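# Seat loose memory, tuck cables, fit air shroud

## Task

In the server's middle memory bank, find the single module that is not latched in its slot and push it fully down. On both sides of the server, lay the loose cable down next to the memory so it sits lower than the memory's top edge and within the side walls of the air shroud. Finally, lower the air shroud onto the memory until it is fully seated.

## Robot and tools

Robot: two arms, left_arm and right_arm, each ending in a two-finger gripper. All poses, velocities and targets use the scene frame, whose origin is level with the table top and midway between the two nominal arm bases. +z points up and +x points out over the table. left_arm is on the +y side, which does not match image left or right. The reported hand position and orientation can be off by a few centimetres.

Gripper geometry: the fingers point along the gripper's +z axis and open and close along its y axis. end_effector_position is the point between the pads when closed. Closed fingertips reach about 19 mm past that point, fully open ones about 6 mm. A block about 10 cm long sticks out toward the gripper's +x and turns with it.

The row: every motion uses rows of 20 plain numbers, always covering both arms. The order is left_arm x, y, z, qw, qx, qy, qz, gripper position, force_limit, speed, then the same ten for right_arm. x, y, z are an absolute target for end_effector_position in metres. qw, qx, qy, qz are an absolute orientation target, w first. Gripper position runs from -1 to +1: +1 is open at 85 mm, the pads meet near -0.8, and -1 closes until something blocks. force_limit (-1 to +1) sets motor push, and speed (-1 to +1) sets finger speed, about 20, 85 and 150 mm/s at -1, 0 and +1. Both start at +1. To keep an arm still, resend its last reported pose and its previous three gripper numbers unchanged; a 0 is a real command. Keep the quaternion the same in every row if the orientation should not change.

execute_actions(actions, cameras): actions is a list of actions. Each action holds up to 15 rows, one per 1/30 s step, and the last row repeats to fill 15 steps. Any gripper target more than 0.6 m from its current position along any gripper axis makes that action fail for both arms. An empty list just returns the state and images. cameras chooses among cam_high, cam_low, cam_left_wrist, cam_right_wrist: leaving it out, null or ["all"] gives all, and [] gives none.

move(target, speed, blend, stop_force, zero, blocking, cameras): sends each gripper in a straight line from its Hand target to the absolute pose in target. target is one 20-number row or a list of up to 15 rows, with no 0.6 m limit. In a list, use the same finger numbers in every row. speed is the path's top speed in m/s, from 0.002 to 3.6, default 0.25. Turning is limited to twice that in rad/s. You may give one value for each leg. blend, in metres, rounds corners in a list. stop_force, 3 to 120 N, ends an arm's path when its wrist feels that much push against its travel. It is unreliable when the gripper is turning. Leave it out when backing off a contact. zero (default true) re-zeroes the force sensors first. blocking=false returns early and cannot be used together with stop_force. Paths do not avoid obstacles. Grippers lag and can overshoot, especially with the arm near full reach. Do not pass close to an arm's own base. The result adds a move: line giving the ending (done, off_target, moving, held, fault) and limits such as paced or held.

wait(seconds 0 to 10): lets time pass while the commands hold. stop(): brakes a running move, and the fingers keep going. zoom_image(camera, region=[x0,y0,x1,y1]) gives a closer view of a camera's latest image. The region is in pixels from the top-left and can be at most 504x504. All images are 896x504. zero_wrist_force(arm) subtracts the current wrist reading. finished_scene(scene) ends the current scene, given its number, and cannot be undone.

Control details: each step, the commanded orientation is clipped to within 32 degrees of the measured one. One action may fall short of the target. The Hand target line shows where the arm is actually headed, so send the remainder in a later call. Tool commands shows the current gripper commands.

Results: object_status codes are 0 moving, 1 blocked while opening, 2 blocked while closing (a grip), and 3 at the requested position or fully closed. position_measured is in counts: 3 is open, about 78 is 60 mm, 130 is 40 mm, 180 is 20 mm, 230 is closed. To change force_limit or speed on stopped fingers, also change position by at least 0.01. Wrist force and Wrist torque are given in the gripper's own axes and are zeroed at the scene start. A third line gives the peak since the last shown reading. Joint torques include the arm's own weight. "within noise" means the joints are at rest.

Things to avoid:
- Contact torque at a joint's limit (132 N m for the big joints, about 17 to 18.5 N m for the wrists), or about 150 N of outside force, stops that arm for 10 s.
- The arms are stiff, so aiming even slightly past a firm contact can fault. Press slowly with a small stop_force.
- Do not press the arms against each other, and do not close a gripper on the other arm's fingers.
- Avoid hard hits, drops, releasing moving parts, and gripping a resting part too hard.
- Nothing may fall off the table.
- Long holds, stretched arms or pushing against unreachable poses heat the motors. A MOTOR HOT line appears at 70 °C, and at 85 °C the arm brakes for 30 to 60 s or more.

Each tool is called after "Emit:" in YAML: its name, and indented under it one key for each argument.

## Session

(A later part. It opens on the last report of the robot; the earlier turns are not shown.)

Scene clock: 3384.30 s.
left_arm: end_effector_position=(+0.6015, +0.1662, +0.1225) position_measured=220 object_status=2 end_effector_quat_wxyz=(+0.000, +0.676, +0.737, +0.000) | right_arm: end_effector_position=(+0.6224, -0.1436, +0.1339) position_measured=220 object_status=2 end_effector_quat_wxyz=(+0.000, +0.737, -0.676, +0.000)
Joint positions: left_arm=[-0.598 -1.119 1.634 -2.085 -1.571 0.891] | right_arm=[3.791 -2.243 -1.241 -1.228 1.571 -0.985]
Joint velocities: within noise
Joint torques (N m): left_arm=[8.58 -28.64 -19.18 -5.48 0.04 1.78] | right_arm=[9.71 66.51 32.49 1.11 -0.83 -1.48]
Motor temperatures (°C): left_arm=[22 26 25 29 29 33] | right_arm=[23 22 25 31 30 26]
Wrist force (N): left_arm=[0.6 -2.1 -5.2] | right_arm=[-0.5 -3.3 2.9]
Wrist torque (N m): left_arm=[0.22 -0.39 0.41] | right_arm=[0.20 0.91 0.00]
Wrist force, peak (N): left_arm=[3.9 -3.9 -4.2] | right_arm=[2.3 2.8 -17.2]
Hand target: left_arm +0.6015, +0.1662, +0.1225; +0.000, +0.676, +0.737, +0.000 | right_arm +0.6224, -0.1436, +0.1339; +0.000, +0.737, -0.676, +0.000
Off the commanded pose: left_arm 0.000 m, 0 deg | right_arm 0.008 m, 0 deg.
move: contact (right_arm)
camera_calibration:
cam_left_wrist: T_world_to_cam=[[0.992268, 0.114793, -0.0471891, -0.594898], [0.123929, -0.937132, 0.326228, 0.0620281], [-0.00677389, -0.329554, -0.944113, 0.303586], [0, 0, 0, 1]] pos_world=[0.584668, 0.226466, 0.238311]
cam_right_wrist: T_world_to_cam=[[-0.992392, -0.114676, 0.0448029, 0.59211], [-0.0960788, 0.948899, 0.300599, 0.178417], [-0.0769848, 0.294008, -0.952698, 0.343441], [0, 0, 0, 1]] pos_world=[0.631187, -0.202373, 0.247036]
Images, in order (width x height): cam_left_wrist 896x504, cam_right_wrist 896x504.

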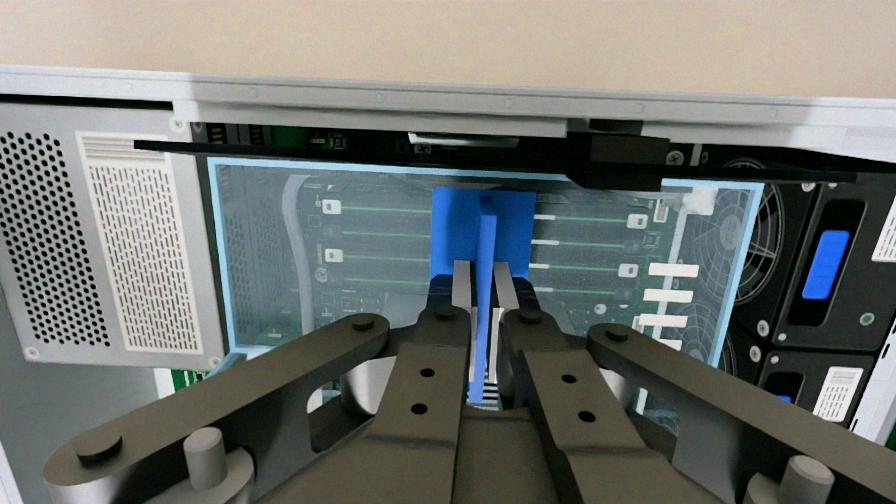

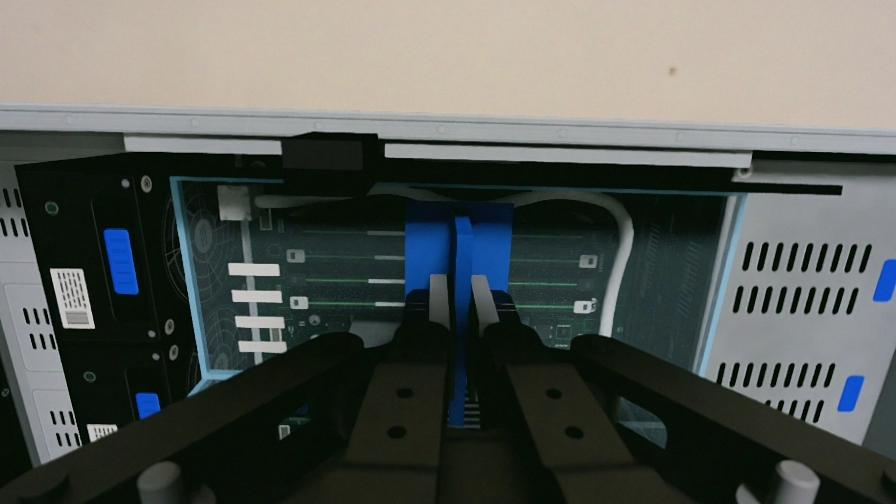

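Emit:
move:
  target: [0.6035, 0.1692, 0.137, 0, 0.67559, 0.73728, 0, -1, -0.6, -1, 0.6224, -0.1406, 0.140, 0, 0.73728, -0.67559, 0, -1, -0.6, -1]
  speed: 0.04
  cameras: ["cam_left_wrist", "cam_right_wrist"]

Emit:
zoom_image:
  camera: "cam_left_wrist"
  region: [120, 80, 300, 200]

Emit:
zoom_image:
  camera: "cam_left_wrist"
  region: [540, 80, 720, 200]

Emit:
zoom_image:
  camera: "cam_left_wrist"
  region: [716, 80, 896, 200]

Emit:
zoom_image:
  camera: "cam_right_wrist"
  region: [120, 80, 300, 200]

Emit:
zoom_image:
  camera: "cam_right_wrist"
  region: [250, 80, 430, 200]

Emit:
zoom_image:
  camera: "cam_right_wrist"
  region: [680, 100, 860, 220]

Scene clock: 3491.87 s.
left_arm: end_effector_position=(+0.6035, +0.1692, +0.1369) position_measured=220 object_status=2 end_effector_quat_wxyz=(+0.000, +0.676, +0.737, +0.000) | right_arm: end_effector_position=(+0.6224, -0.1406, +0.1400) position_measured=220 object_status=2 end_effector_quat_wxyz=(+0.000, +0.737, -0.676, +0.000)
Joint positions: left_arm=[-0.592 -1.134 1.615 -2.051 -1.571 0.897] | right_arm=[3.794 -2.242 -1.227 -1.244 1.571 -0.982]
Joint velocities: within noise
Joint torques (N m): left_arm=[11.44 -54.91 -32.48 -1.75 1.57 1.95] | right_arm=[12.81 61.47 31.46 0.01 0.01 1.53]
Motor temperatures (°C): left_arm=[22 26 25 29 29 33] | right_arm=[23 22 25 31 30 26]
Wrist force (N): left_arm=[0.6 -1.5 1.0] | right_arm=[-0.9 -3.7 -3.0]
Wrist torque (N m): left_arm=[0.15 0.47 0.42] | right_arm=[0.22 -0.01 0.14]
Wrist force, peak (N): left_arm=[2.3 -16.8 3.9] | right_arm=[1.6 -5.4 -0.7]
Hand target: left_arm +0.6035, +0.1692, +0.1370; +0.000, +0.676, +0.737, +0.000 | right_arm +0.6224, -0.1406, +0.1400; +0.000, +0.737, -0.676, +0.000
Off the commanded pose: left_arm 0.000 m, 0 deg | right_arm 0.000 m, 0 deg.
move: done
camera_calibration:
cam_left_wrist: T_world_to_cam=[[0.992281, 0.114729, -0.0470618, -0.596578], [0.123827, -0.93714, 0.326243, 0.0599848], [-0.00667401, -0.329553, -0.944114, 0.31803], [0, 0, 0, 1]] pos_world=[0.586668, 0.229467, 0.252611]
cam_right_wrist: T_world_to_cam=[[-0.992393, -0.11461, 0.0449495, 0.59215], [-0.0959867, 0.948963, 0.300425, 0.17386], [-0.077087, 0.293825, -0.952746, 0.348346], [0, 0, 0, 1]] pos_world=[0.631187, -0.199473, 0.253036]
Images, in order (width x height): cam_left_wrist 896x504, cam_right_wrist 896x504.

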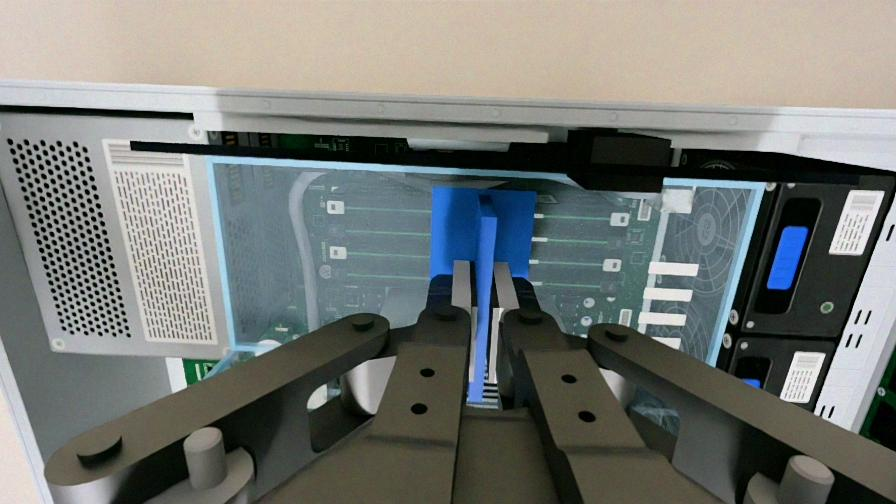

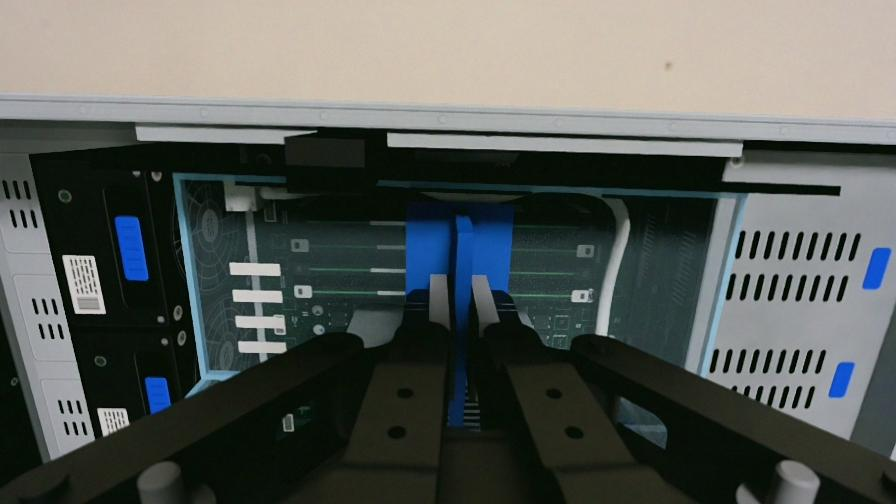

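Scaled by 2.800 from the camera's 896x504 image, which has a finer 1280x720 frame.

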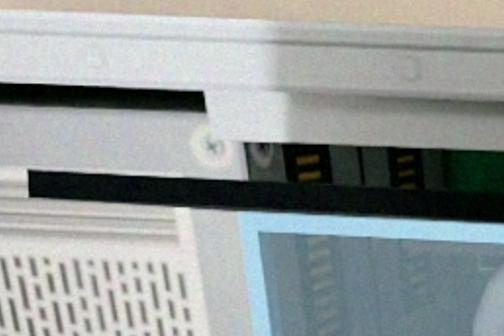

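Scaled by 2.800 from the camera's 896x504 image, which has a finer 1280x720 frame.

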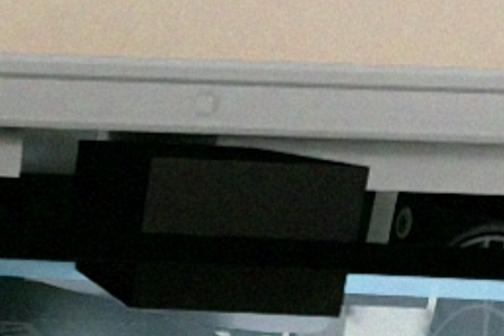

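Scaled by 2.800 from the camera's 896x504 image, which has a finer 1280x720 frame.

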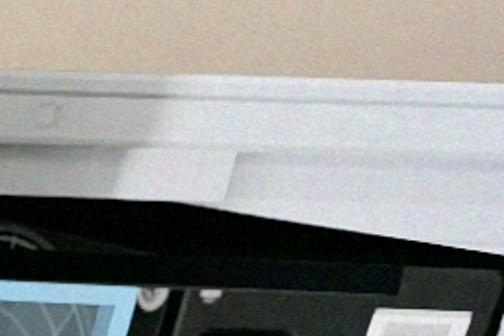

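Scaled by 2.800 from the camera's 896x504 image, which has a finer 1280x720 frame.

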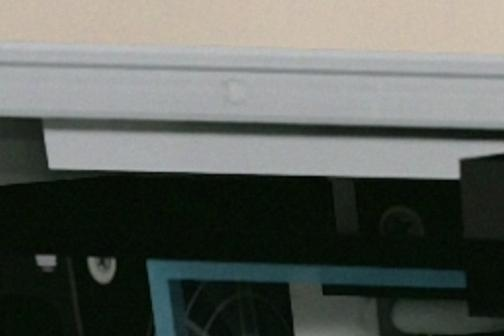

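Scaled by 2.800 from the camera's 896x504 image, which has a finer 1280x720 frame.

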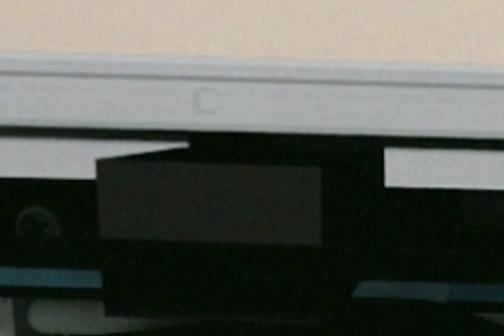

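Scaled by 2.800 from the camera's 896x504 image, which has a finer 1280x720 frame.

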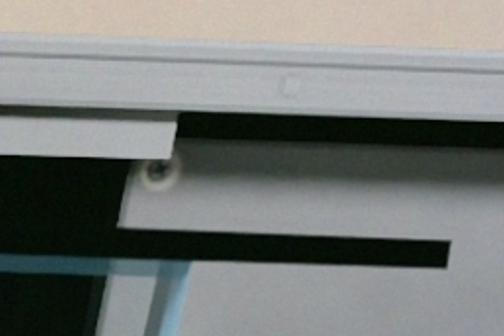

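Emit:
execute_actions:
  actions: []
  cameras: ["cam_low", "cam_high"]

Emit:
zoom_image:
  camera: "cam_low"
  region: [290, 210, 420, 290]

Emit:
zoom_image:
  camera: "cam_low"
  region: [430, 210, 560, 290]

Emit:
zoom_image:
  camera: "cam_high"
  region: [280, 230, 450, 400]

Scene clock: 3609.97 s.
left_arm: end_effector_position=(+0.6035, +0.1692, +0.1370) position_measured=220 object_status=2 end_effector_quat_wxyz=(+0.000, +0.676, +0.737, +0.000) | right_arm: end_effector_position=(+0.6224, -0.1406, +0.1400) position_measured=220 object_status=2 end_effector_quat_wxyz=(+0.000, +0.737, -0.676, +0.000)
Joint positions: left_arm=[-0.592 -1.134 1.614 -2.051 -1.571 0.897] | right_arm=[3.794 -2.242 -1.227 -1.244 1.571 -0.982]
Joint velocities: within noise
Joint torques (N m): left_arm=[10.26 -54.3 -29.82 -1.66 1.41 1.84] | right_arm=[12.01 60.29 26.21 0.61 2.38 1.63]
Motor temperatures (°C): left_arm=[22 26 25 29 29 33] | right_arm=[23 22 25 31 30 26]
Wrist force (N): left_arm=[0.6 -1.5 0.6] | right_arm=[-0.3 -3.5 -3.4]
Wrist torque (N m): left_arm=[0.19 0.51 0.42] | right_arm=[0.24 -0.05 0.13]
Wrist force, peak (N): left_arm=[0.4 -1.7 1.5] | right_arm=[-0.7 -3.8 -3.4]
Hand target: left_arm +0.6035, +0.1692, +0.1370; +0.000, +0.676, +0.737, +0.000 | right_arm +0.6224, -0.1406, +0.1400; +0.000, +0.737, -0.676, +0.000
Tool commands: left_gripper/position=-1.0 left_gripper/force_limit=-0.6 left_gripper/speed=-1.0 right_gripper/position=-1.0 right_gripper/force_limit=-0.6 right_gripper/speed=-1.0
Off the commanded pose: left_arm 0.000 m, 0 deg | right_arm 0.000 m, 0 deg.
Images, in order (width x height): cam_high 896x504, cam_low 896x504.

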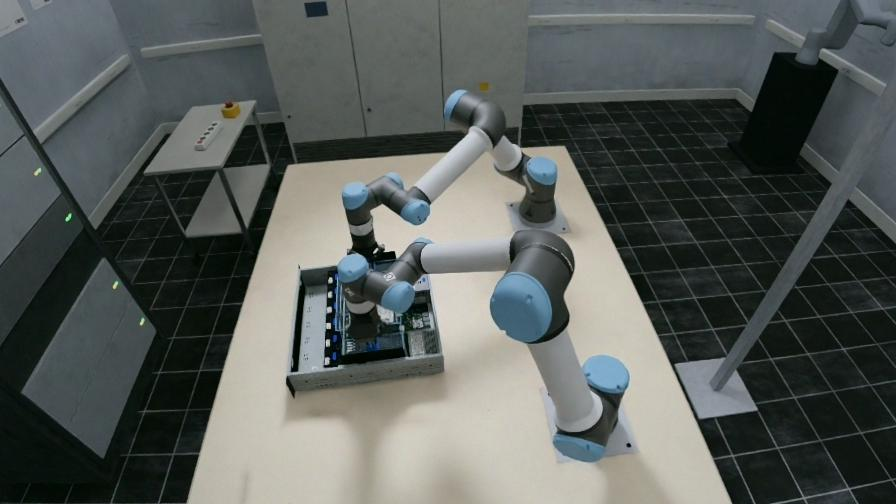

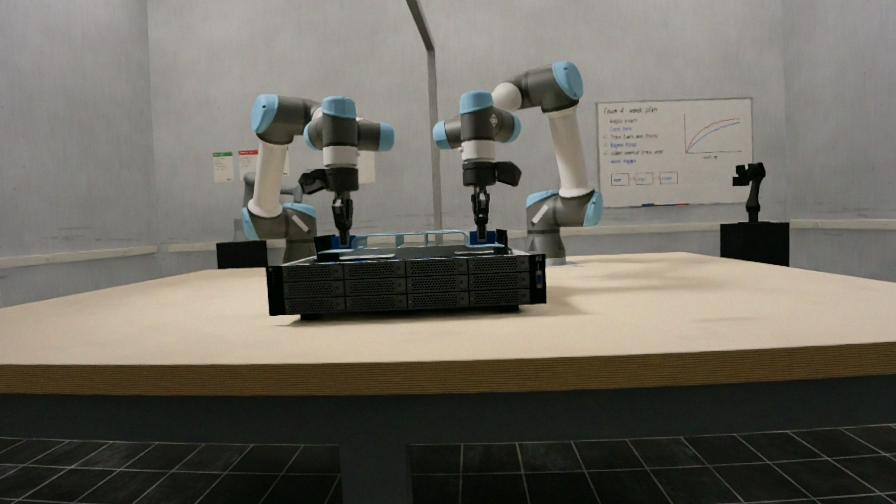

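Scaled by 3.877 from the camera's 896x504 image, which has a finer 1280x720 frame.

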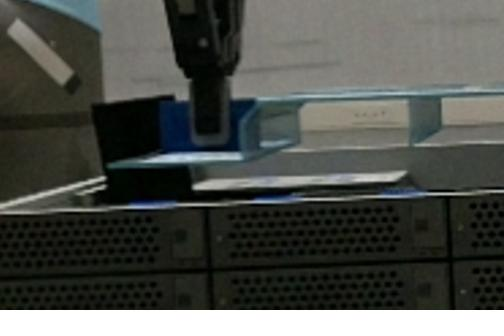

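Scaled by 3.877 from the camera's 896x504 image, which has a finer 1280x720 frame.

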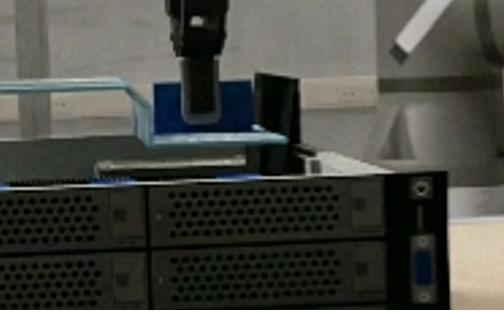

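Scaled by 2.965 from the camera's 896x504 image, which has a finer 1280x720 frame.

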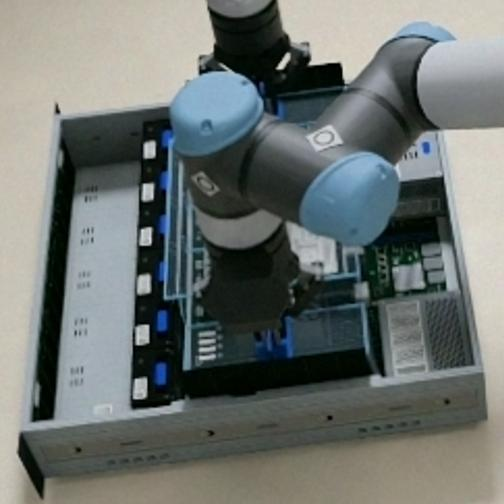

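Emit:
zoom_image:
  camera: "cam_low"
  region: [485, 224, 525, 262]

Emit:
zoom_image:
  camera: "cam_low"
  region: [302, 230, 342, 268]

Scaled by 12.600 from the camera's 896x504 image, which has a finer 1280x720 frame.

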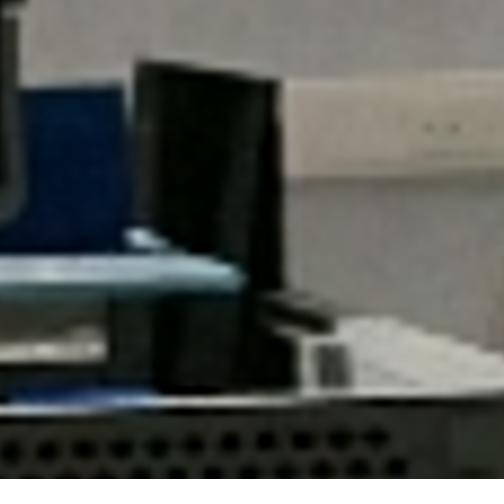

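Scaled by 12.600 from the camera's 896x504 image, which has a finer 1280x720 frame.

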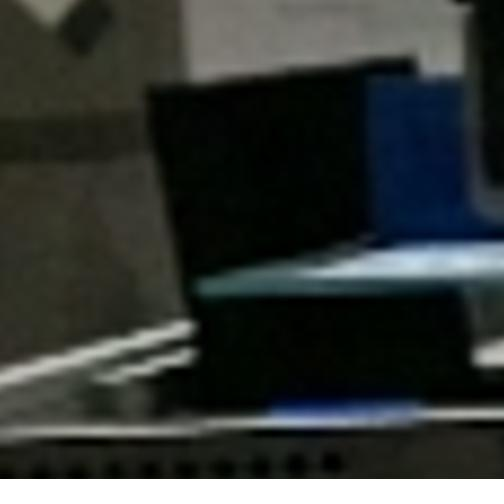

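Emit:
zoom_image:
  camera: "cam_high"
  region: [335, 320, 425, 380]

Emit:
zoom_image:
  camera: "cam_high"
  region: [330, 240, 420, 300]

Scaled by 5.600 from the camera's 896x504 image, which has a finer 1280x720 frame.

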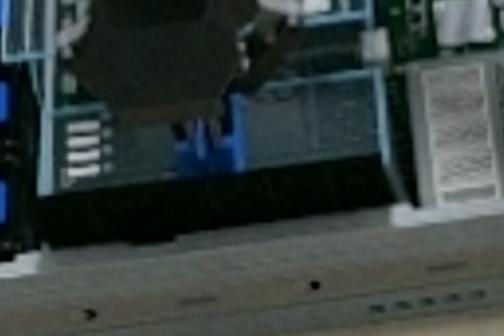

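Scaled by 5.600 from the camera's 896x504 image, which has a finer 1280x720 frame.

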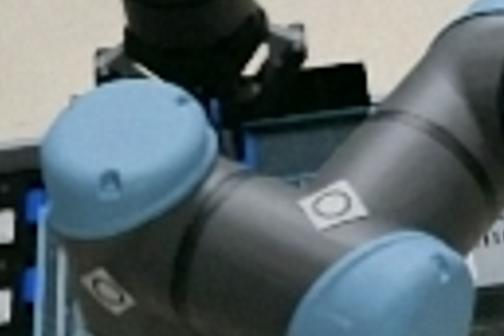

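Emit:
execute_actions:
  actions: []
  cameras: ["cam_left_wrist", "cam_right_wrist"]

Emit:
zoom_image:
  camera: "cam_left_wrist"
  region: [240, 100, 330, 190]

Emit:
zoom_image:
  camera: "cam_left_wrist"
  region: [680, 110, 770, 200]

Emit:
zoom_image:
  camera: "cam_right_wrist"
  region: [170, 100, 260, 190]

Emit:
zoom_image:
  camera: "cam_right_wrist"
  region: [630, 110, 720, 200]

Scene clock: 3732.37 s.
left_arm: end_effector_position=(+0.6035, +0.1692, +0.1370) position_measured=220 object_status=2 end_effector_quat_wxyz=(+0.000, +0.676, +0.737, +0.000) | right_arm: end_effector_position=(+0.6224, -0.1406, +0.1400) position_measured=220 object_status=2 end_effector_quat_wxyz=(+0.000, +0.737, -0.676, +0.000)
Joint positions: left_arm=[-0.592 -1.134 1.614 -2.051 -1.571 0.897] | right_arm=[3.794 -2.242 -1.227 -1.244 1.571 -0.982]
Joint velocities: within noise
Joint torques (N m): left_arm=[9.59 -52.99 -23.65 -1.71 1.38 1.87] | right_arm=[11.7 58.36 21.71 0.98 2.38 1.57]
Motor temperatures (°C): left_arm=[22 26 25 29 29 33] | right_arm=[23 22 25 31 30 26]
Wrist force (N): left_arm=[0.2 -1.3 1.6] | right_arm=[-0.4 -3.8 -2.7]
Wrist torque (N m): left_arm=[0.19 0.56 0.42] | right_arm=[0.22 -0.04 0.14]
Wrist force, peak (N): left_arm=[0.5 -1.8 1.5] | right_arm=[-0.5 -3.8 -3.3]
Hand target: left_arm +0.6035, +0.1692, +0.1370; +0.000, +0.676, +0.737, +0.000 | right_arm +0.6224, -0.1406, +0.1400; +0.000, +0.737, -0.676, +0.000
Tool commands: left_gripper/position=-1.0 left_gripper/force_limit=-0.6 left_gripper/speed=-1.0 right_gripper/position=-1.0 right_gripper/force_limit=-0.6 right_gripper/speed=-1.0
Off the commanded pose: left_arm 0.000 m, 0 deg | right_arm 0.000 m, 0 deg.
camera_calibration:
cam_left_wrist: T_world_to_cam=[[0.992281, 0.114729, -0.0470618, -0.596568], [0.123827, -0.93714, 0.326243, 0.0599195], [-0.00667401, -0.329553, -0.944114, 0.318219], [0, 0, 0, 1]] pos_world=[0.586668, 0.229467, 0.252811]
cam_right_wrist: T_world_to_cam=[[-0.992386, -0.114638, 0.0450443, 0.59211], [-0.0959854, 0.948961, 0.300434, 0.173826], [-0.0771866, 0.293823, -0.952738, 0.348502], [0, 0, 0, 1]] pos_world=[0.631186, -0.199474, 0.253137]
Images, in order (width x height): cam_left_wrist 896x504, cam_right_wrist 896x504.

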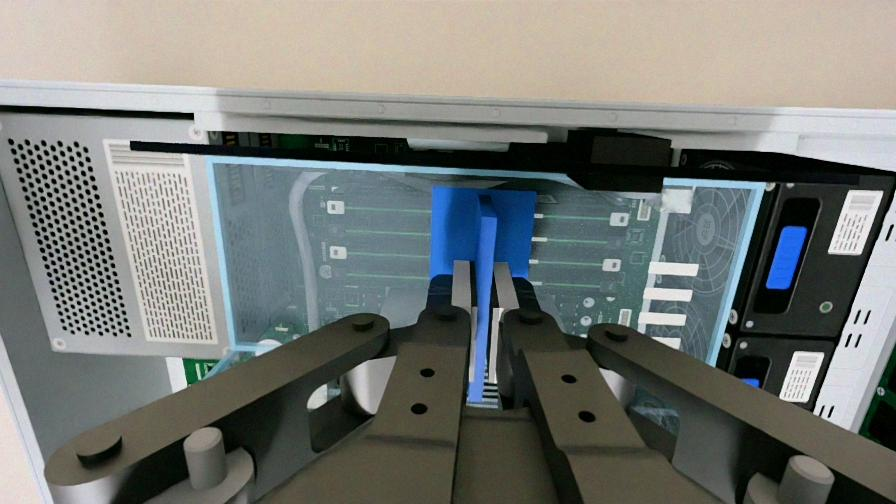

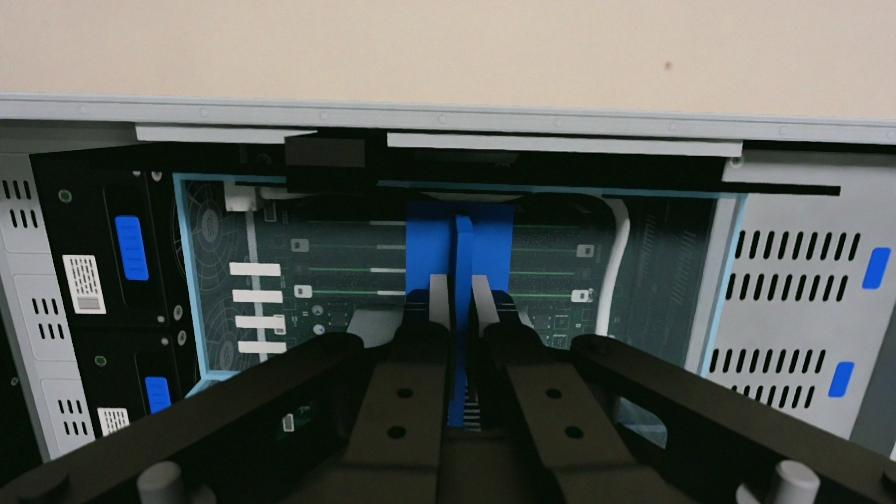

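Scaled by 5.600 from the camera's 896x504 image, which has a finer 1280x720 frame.

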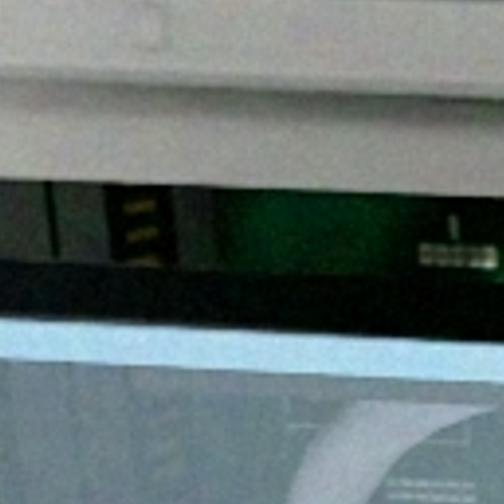

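Scaled by 5.600 from the camera's 896x504 image, which has a finer 1280x720 frame.

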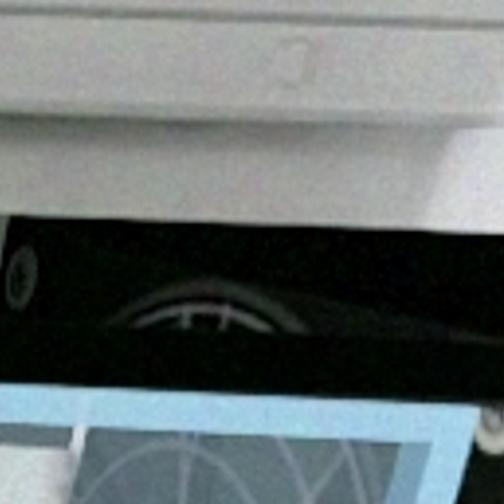

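Scaled by 5.600 from the camera's 896x504 image, which has a finer 1280x720 frame.

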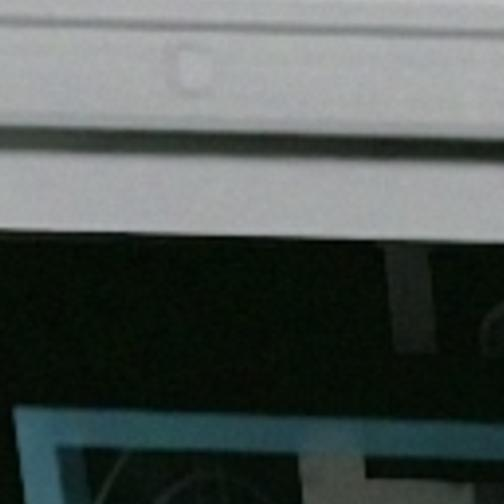

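Scaled by 5.600 from the camera's 896x504 image, which has a finer 1280x720 frame.

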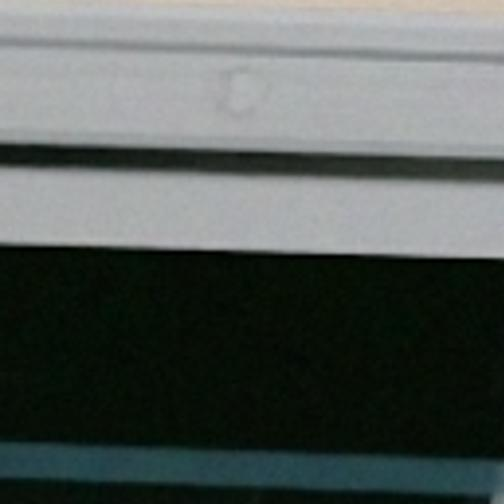

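Emit:
zoom_image:
  camera: "cam_right_wrist"
  region: [280, 190, 420, 310]

Emit:
zoom_image:
  camera: "cam_right_wrist"
  region: [510, 180, 650, 300]

Emit:
zoom_image:
  camera: "cam_left_wrist"
  region: [310, 160, 450, 280]

Emit:
zoom_image:
  camera: "cam_left_wrist"
  region: [520, 170, 660, 290]

Scaled by 3.600 from the camera's 896x504 image, which has a finer 1280x720 frame.

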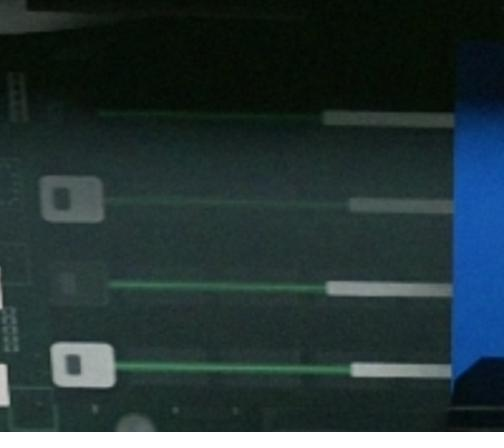

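Scaled by 3.600 from the camera's 896x504 image, which has a finer 1280x720 frame.

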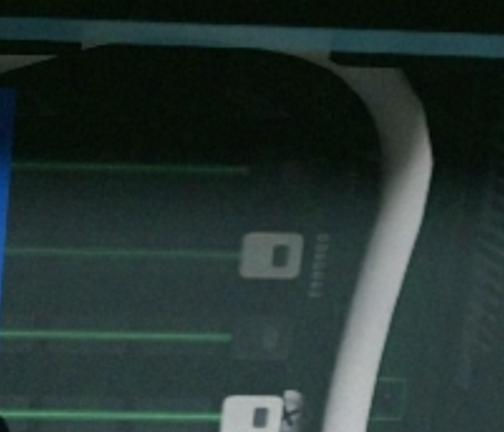

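Scaled by 3.600 from the camera's 896x504 image, which has a finer 1280x720 frame.

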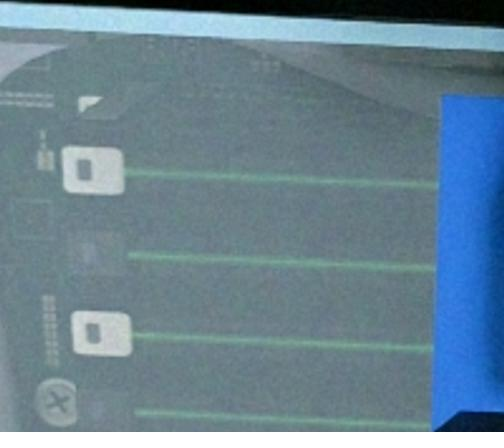

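Scaled by 3.600 from the camera's 896x504 image, which has a finer 1280x720 frame.

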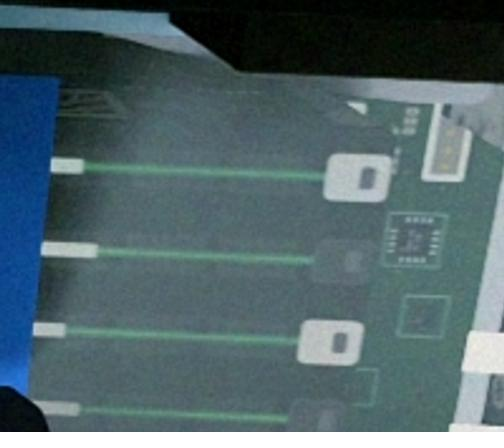

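Emit:
move:
  target:
    - [0.6010, 0.1680, 0.1370, 0, 0.67559, 0.73728, 0, -1, -0.6, -1, 0.6220, -0.1418, 0.140, 0, 0.73728, -0.67559, 0, -1, -0.6, -1]
    - [0.6010, 0.1680, 0.1260, 0, 0.67559, 0.73728, 0, -1, -0.6, -1, 0.6220, -0.1418, 0.129, 0, 0.73728, -0.67559, 0, -1, -0.6, -1]
  speed: [0.03, 0.015]
  stop_force: 12
  cameras: ["cam_left_wrist", "cam_right_wrist"]

Emit:
zoom_image:
  camera: "cam_left_wrist"
  region: [520, 80, 740, 200]

Emit:
zoom_image:
  camera: "cam_right_wrist"
  region: [230, 80, 450, 200]

Scene clock: 3926.00 s.
left_arm: end_effector_position=(+0.6010, +0.1680, +0.1260) position_measured=220 object_status=2 end_effector_quat_wxyz=(+0.000, +0.676, +0.737, +0.000) | right_arm: end_effector_position=(+0.6220, -0.1418, +0.1290) position_measured=220 object_status=2 end_effector_quat_wxyz=(+0.000, +0.737, -0.676, +0.000)
Joint positions: left_arm=[-0.596 -1.126 1.634 -2.079 -1.571 0.893] | right_arm=[3.793 -2.249 -1.245 -1.219 1.571 -0.983]
Joint velocities: within noise
Joint torques (N m): left_arm=[-6.85 -32.58 -21.99 -6.32 0.64 -3.01] | right_arm=[-6.56 40.46 13.15 4.05 0.25 -2.15]
Motor temperatures (°C): left_arm=[22 26 25 29 29 33] | right_arm=[23 22 25 31 30 26]
Wrist force (N): left_arm=[-0.4 -0.5 1.2] | right_arm=[-1.2 -3.2 -2.5]
Wrist torque (N m): left_arm=[0.23 0.53 0.32] | right_arm=[0.21 0.02 0.03]
Wrist force, peak (N): left_arm=[0.3 -1.8 1.1] | right_arm=[-0.5 -3.7 -3.5]
Hand target: left_arm +0.6010, +0.1680, +0.1260; +0.000, +0.676, +0.737, +0.000 | right_arm +0.6220, -0.1418, +0.1290; +0.000, +0.737, -0.676, +0.000
Off the commanded pose: left_arm 0.000 m, 0 deg | right_arm 0.000 m, 0 deg.
move: done
camera_calibration:
cam_left_wrist: T_world_to_cam=[[0.99228, 0.1147, -0.0471567, -0.594437], [0.12383, -0.937144, 0.326232, 0.0626949], [-0.00677399, -0.329553, -0.944113, 0.30748], [0, 0, 0, 1]] pos_world=[0.584168, 0.228267, 0.241811]
cam_right_wrist: T_world_to_cam=[[-0.992386, -0.114637, 0.0450334, 0.592075], [-0.0959803, 0.948932, 0.300525, 0.1782], [-0.077185, 0.293914, -0.95271, 0.338354], [0, 0, 0, 1]] pos_world=[0.630786, -0.200673, 0.242137]
Images, in order (width x height): cam_left_wrist 896x504, cam_right_wrist 896x504.

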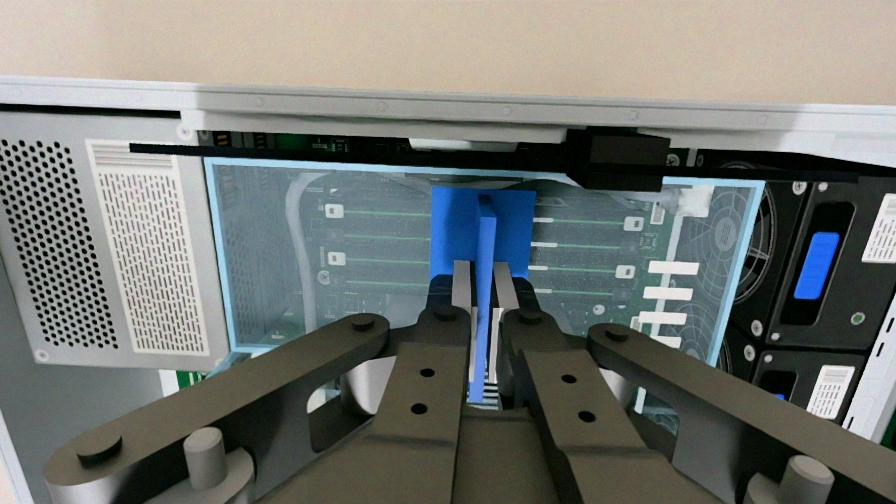

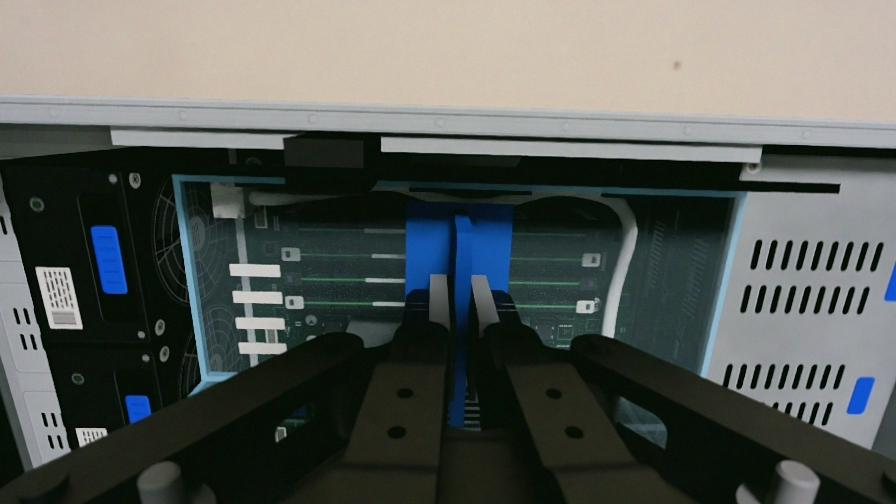

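Scaled by 2.291 from the camera's 896x504 image, which has a finer 1280x720 frame.

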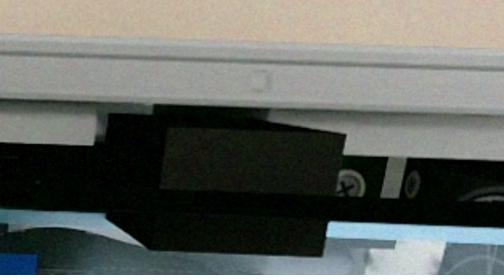

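Scaled by 2.291 from the camera's 896x504 image, which has a finer 1280x720 frame.

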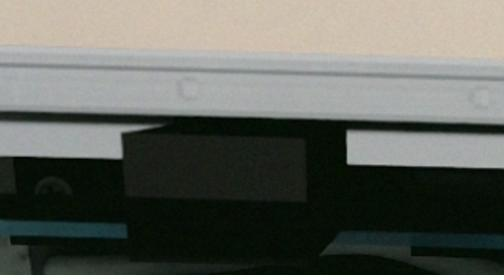

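Emit:
move:
  target: [0.6010, 0.1680, 0.1155, 0, 0.67559, 0.73728, 0, -1, -0.6, -1, 0.6220, -0.1418, 0.1185, 0, 0.73728, -0.67559, 0, -1, -0.6, -1]
  speed: 0.015
  stop_force: 10
  cameras: ["cam_left_wrist", "cam_right_wrist"]

Emit:
zoom_image:
  camera: "cam_left_wrist"
  region: [520, 80, 740, 200]

Emit:
zoom_image:
  camera: "cam_right_wrist"
  region: [230, 80, 450, 200]

Emit:
zoom_image:
  camera: "cam_right_wrist"
  region: [400, 80, 740, 260]

Emit:
zoom_image:
  camera: "cam_left_wrist"
  region: [180, 80, 520, 260]

Scene clock: 3938.70 s.
left_arm: end_effector_position=(+0.6010, +0.1680, +0.1155) position_measured=220 object_status=2 end_effector_quat_wxyz=(+0.000, +0.676, +0.737, +0.000) | right_arm: end_effector_position=(+0.6220, -0.1418, +0.1185) position_measured=220 object_status=2 end_effector_quat_wxyz=(+0.000, +0.737, -0.676, +0.000)
Joint positions: left_arm=[-0.596 -1.114 1.646 -2.103 -1.571 0.893] | right_arm=[3.793 -2.258 -1.257 -1.197 1.571 -0.983]
Joint velocities: within noise
Joint torques (N m): left_arm=[-6.15 -32.11 -21.41 -6.4 0.08 -2.97] | right_arm=[-2.55 40.08 13.21 3.93 -1.54 -2.33]
Motor temperatures (°C): left_arm=[22 26 25 29 29 33] | right_arm=[23 22 25 31 30 26]
Wrist force (N): left_arm=[0.4 -0.9 0.1] | right_arm=[-0.6 -2.7 -3.0]
Wrist torque (N m): left_arm=[0.21 0.46 0.33] | right_arm=[0.27 -0.03 0.03]
Wrist force, peak (N): left_arm=[-0.2 -0.4 1.5] | right_arm=[-1.0 -2.9 -3.4]
Hand target: left_arm +0.6010, +0.1680, +0.1155; +0.000, +0.676, +0.737, +0.000 | right_arm +0.6220, -0.1418, +0.1185; +0.000, +0.737, -0.676, +0.000
Off the commanded pose: left_arm 0.000 m, 0 deg | right_arm 0.000 m, 0 deg.
move: done
camera_calibration:
cam_left_wrist: T_world_to_cam=[[0.99228, 0.1147, -0.0471567, -0.594932], [0.12383, -0.937144, 0.326232, 0.0661203], [-0.00677399, -0.329553, -0.944113, 0.297567], [0, 0, 0, 1]] pos_world=[0.584168, 0.228267, 0.231311]
cam_right_wrist: T_world_to_cam=[[-0.992386, -0.114638, 0.0450443, 0.592544], [-0.0959854, 0.948961, 0.300434, 0.181386], [-0.0771866, 0.293823, -0.952738, 0.32834], [0, 0, 0, 1]] pos_world=[0.630786, -0.200674, 0.231637]
Images, in order (width x height): cam_left_wrist 896x504, cam_right_wrist 896x504.

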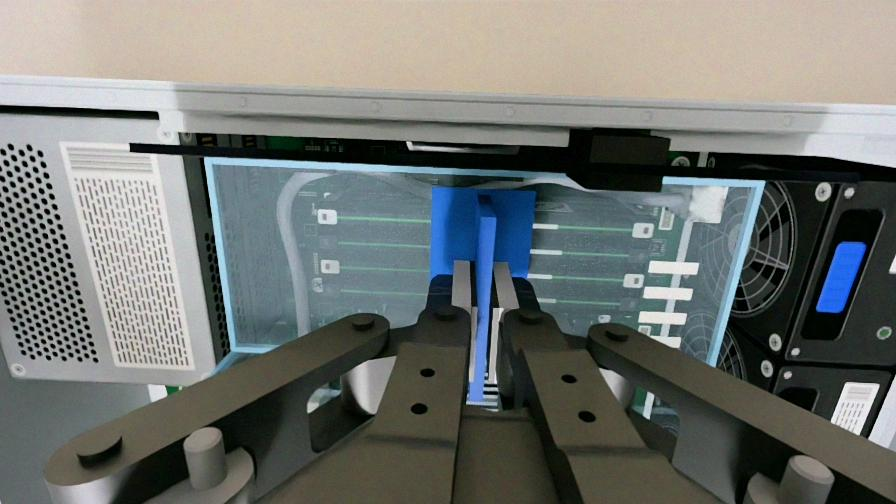

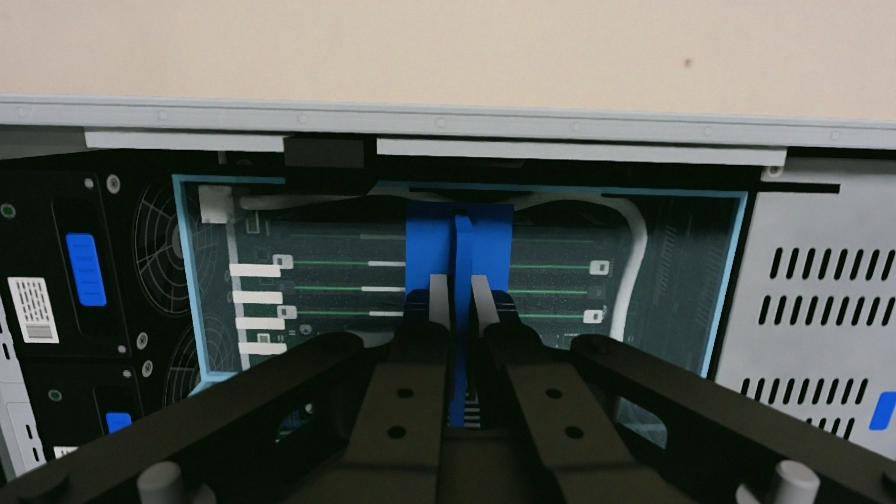

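Scaled by 2.291 from the camera's 896x504 image, which has a finer 1280x720 frame.

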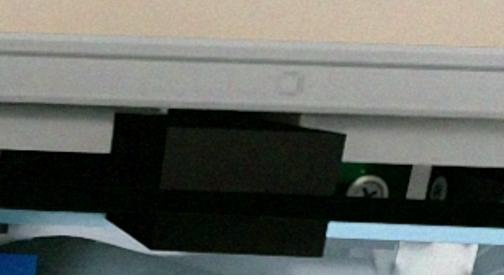

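Scaled by 2.291 from the camera's 896x504 image, which has a finer 1280x720 frame.

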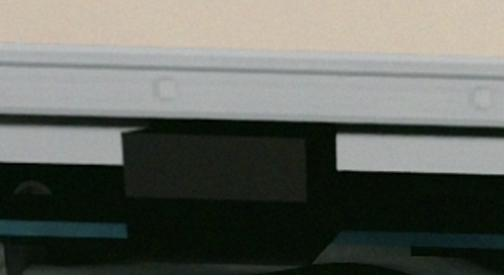

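Scaled by 1.482 from the camera's 896x504 image, which has a finer 1280x720 frame.

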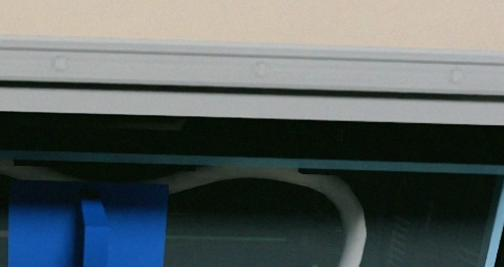

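Scaled by 1.482 from the camera's 896x504 image, which has a finer 1280x720 frame.

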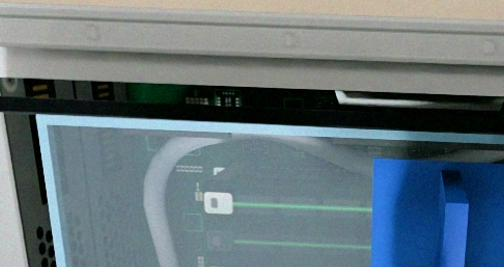

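Emit:
zoom_image:
  camera: "cam_right_wrist"
  region: [500, 170, 630, 240]

Emit:
zoom_image:
  camera: "cam_right_wrist"
  region: [370, 170, 500, 240]

Emit:
zoom_image:
  camera: "cam_right_wrist"
  region: [180, 170, 310, 240]

Emit:
zoom_image:
  camera: "cam_left_wrist"
  region: [270, 140, 400, 210]

Emit:
zoom_image:
  camera: "cam_left_wrist"
  region: [390, 140, 520, 210]

Emit:
zoom_image:
  camera: "cam_left_wrist"
  region: [520, 140, 650, 210]

Scaled by 3.877 from the camera's 896x504 image, which has a finer 1280x720 frame.

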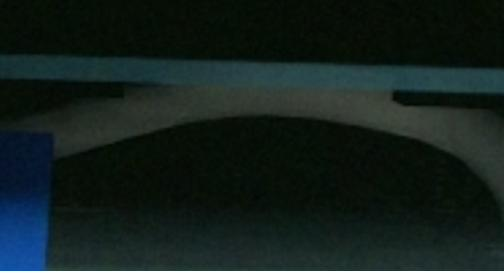

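Scaled by 3.877 from the camera's 896x504 image, which has a finer 1280x720 frame.

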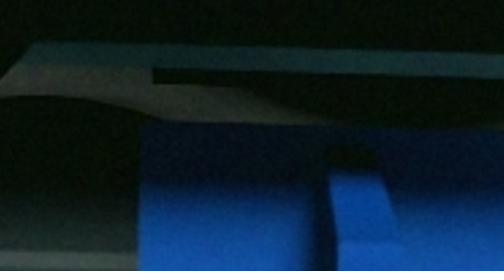

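Scaled by 3.877 from the camera's 896x504 image, which has a finer 1280x720 frame.

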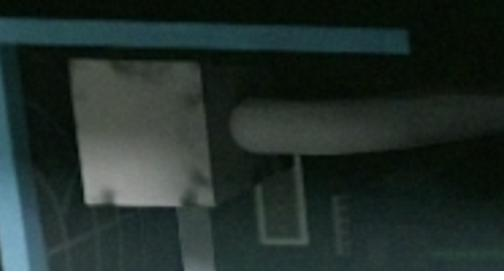

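Scaled by 3.877 from the camera's 896x504 image, which has a finer 1280x720 frame.

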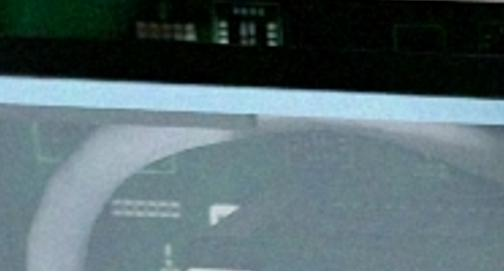

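Scaled by 3.877 from the camera's 896x504 image, which has a finer 1280x720 frame.

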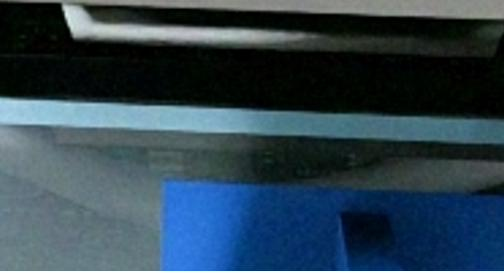

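Scaled by 3.877 from the camera's 896x504 image, which has a finer 1280x720 frame.

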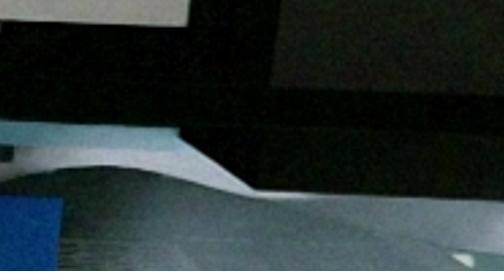

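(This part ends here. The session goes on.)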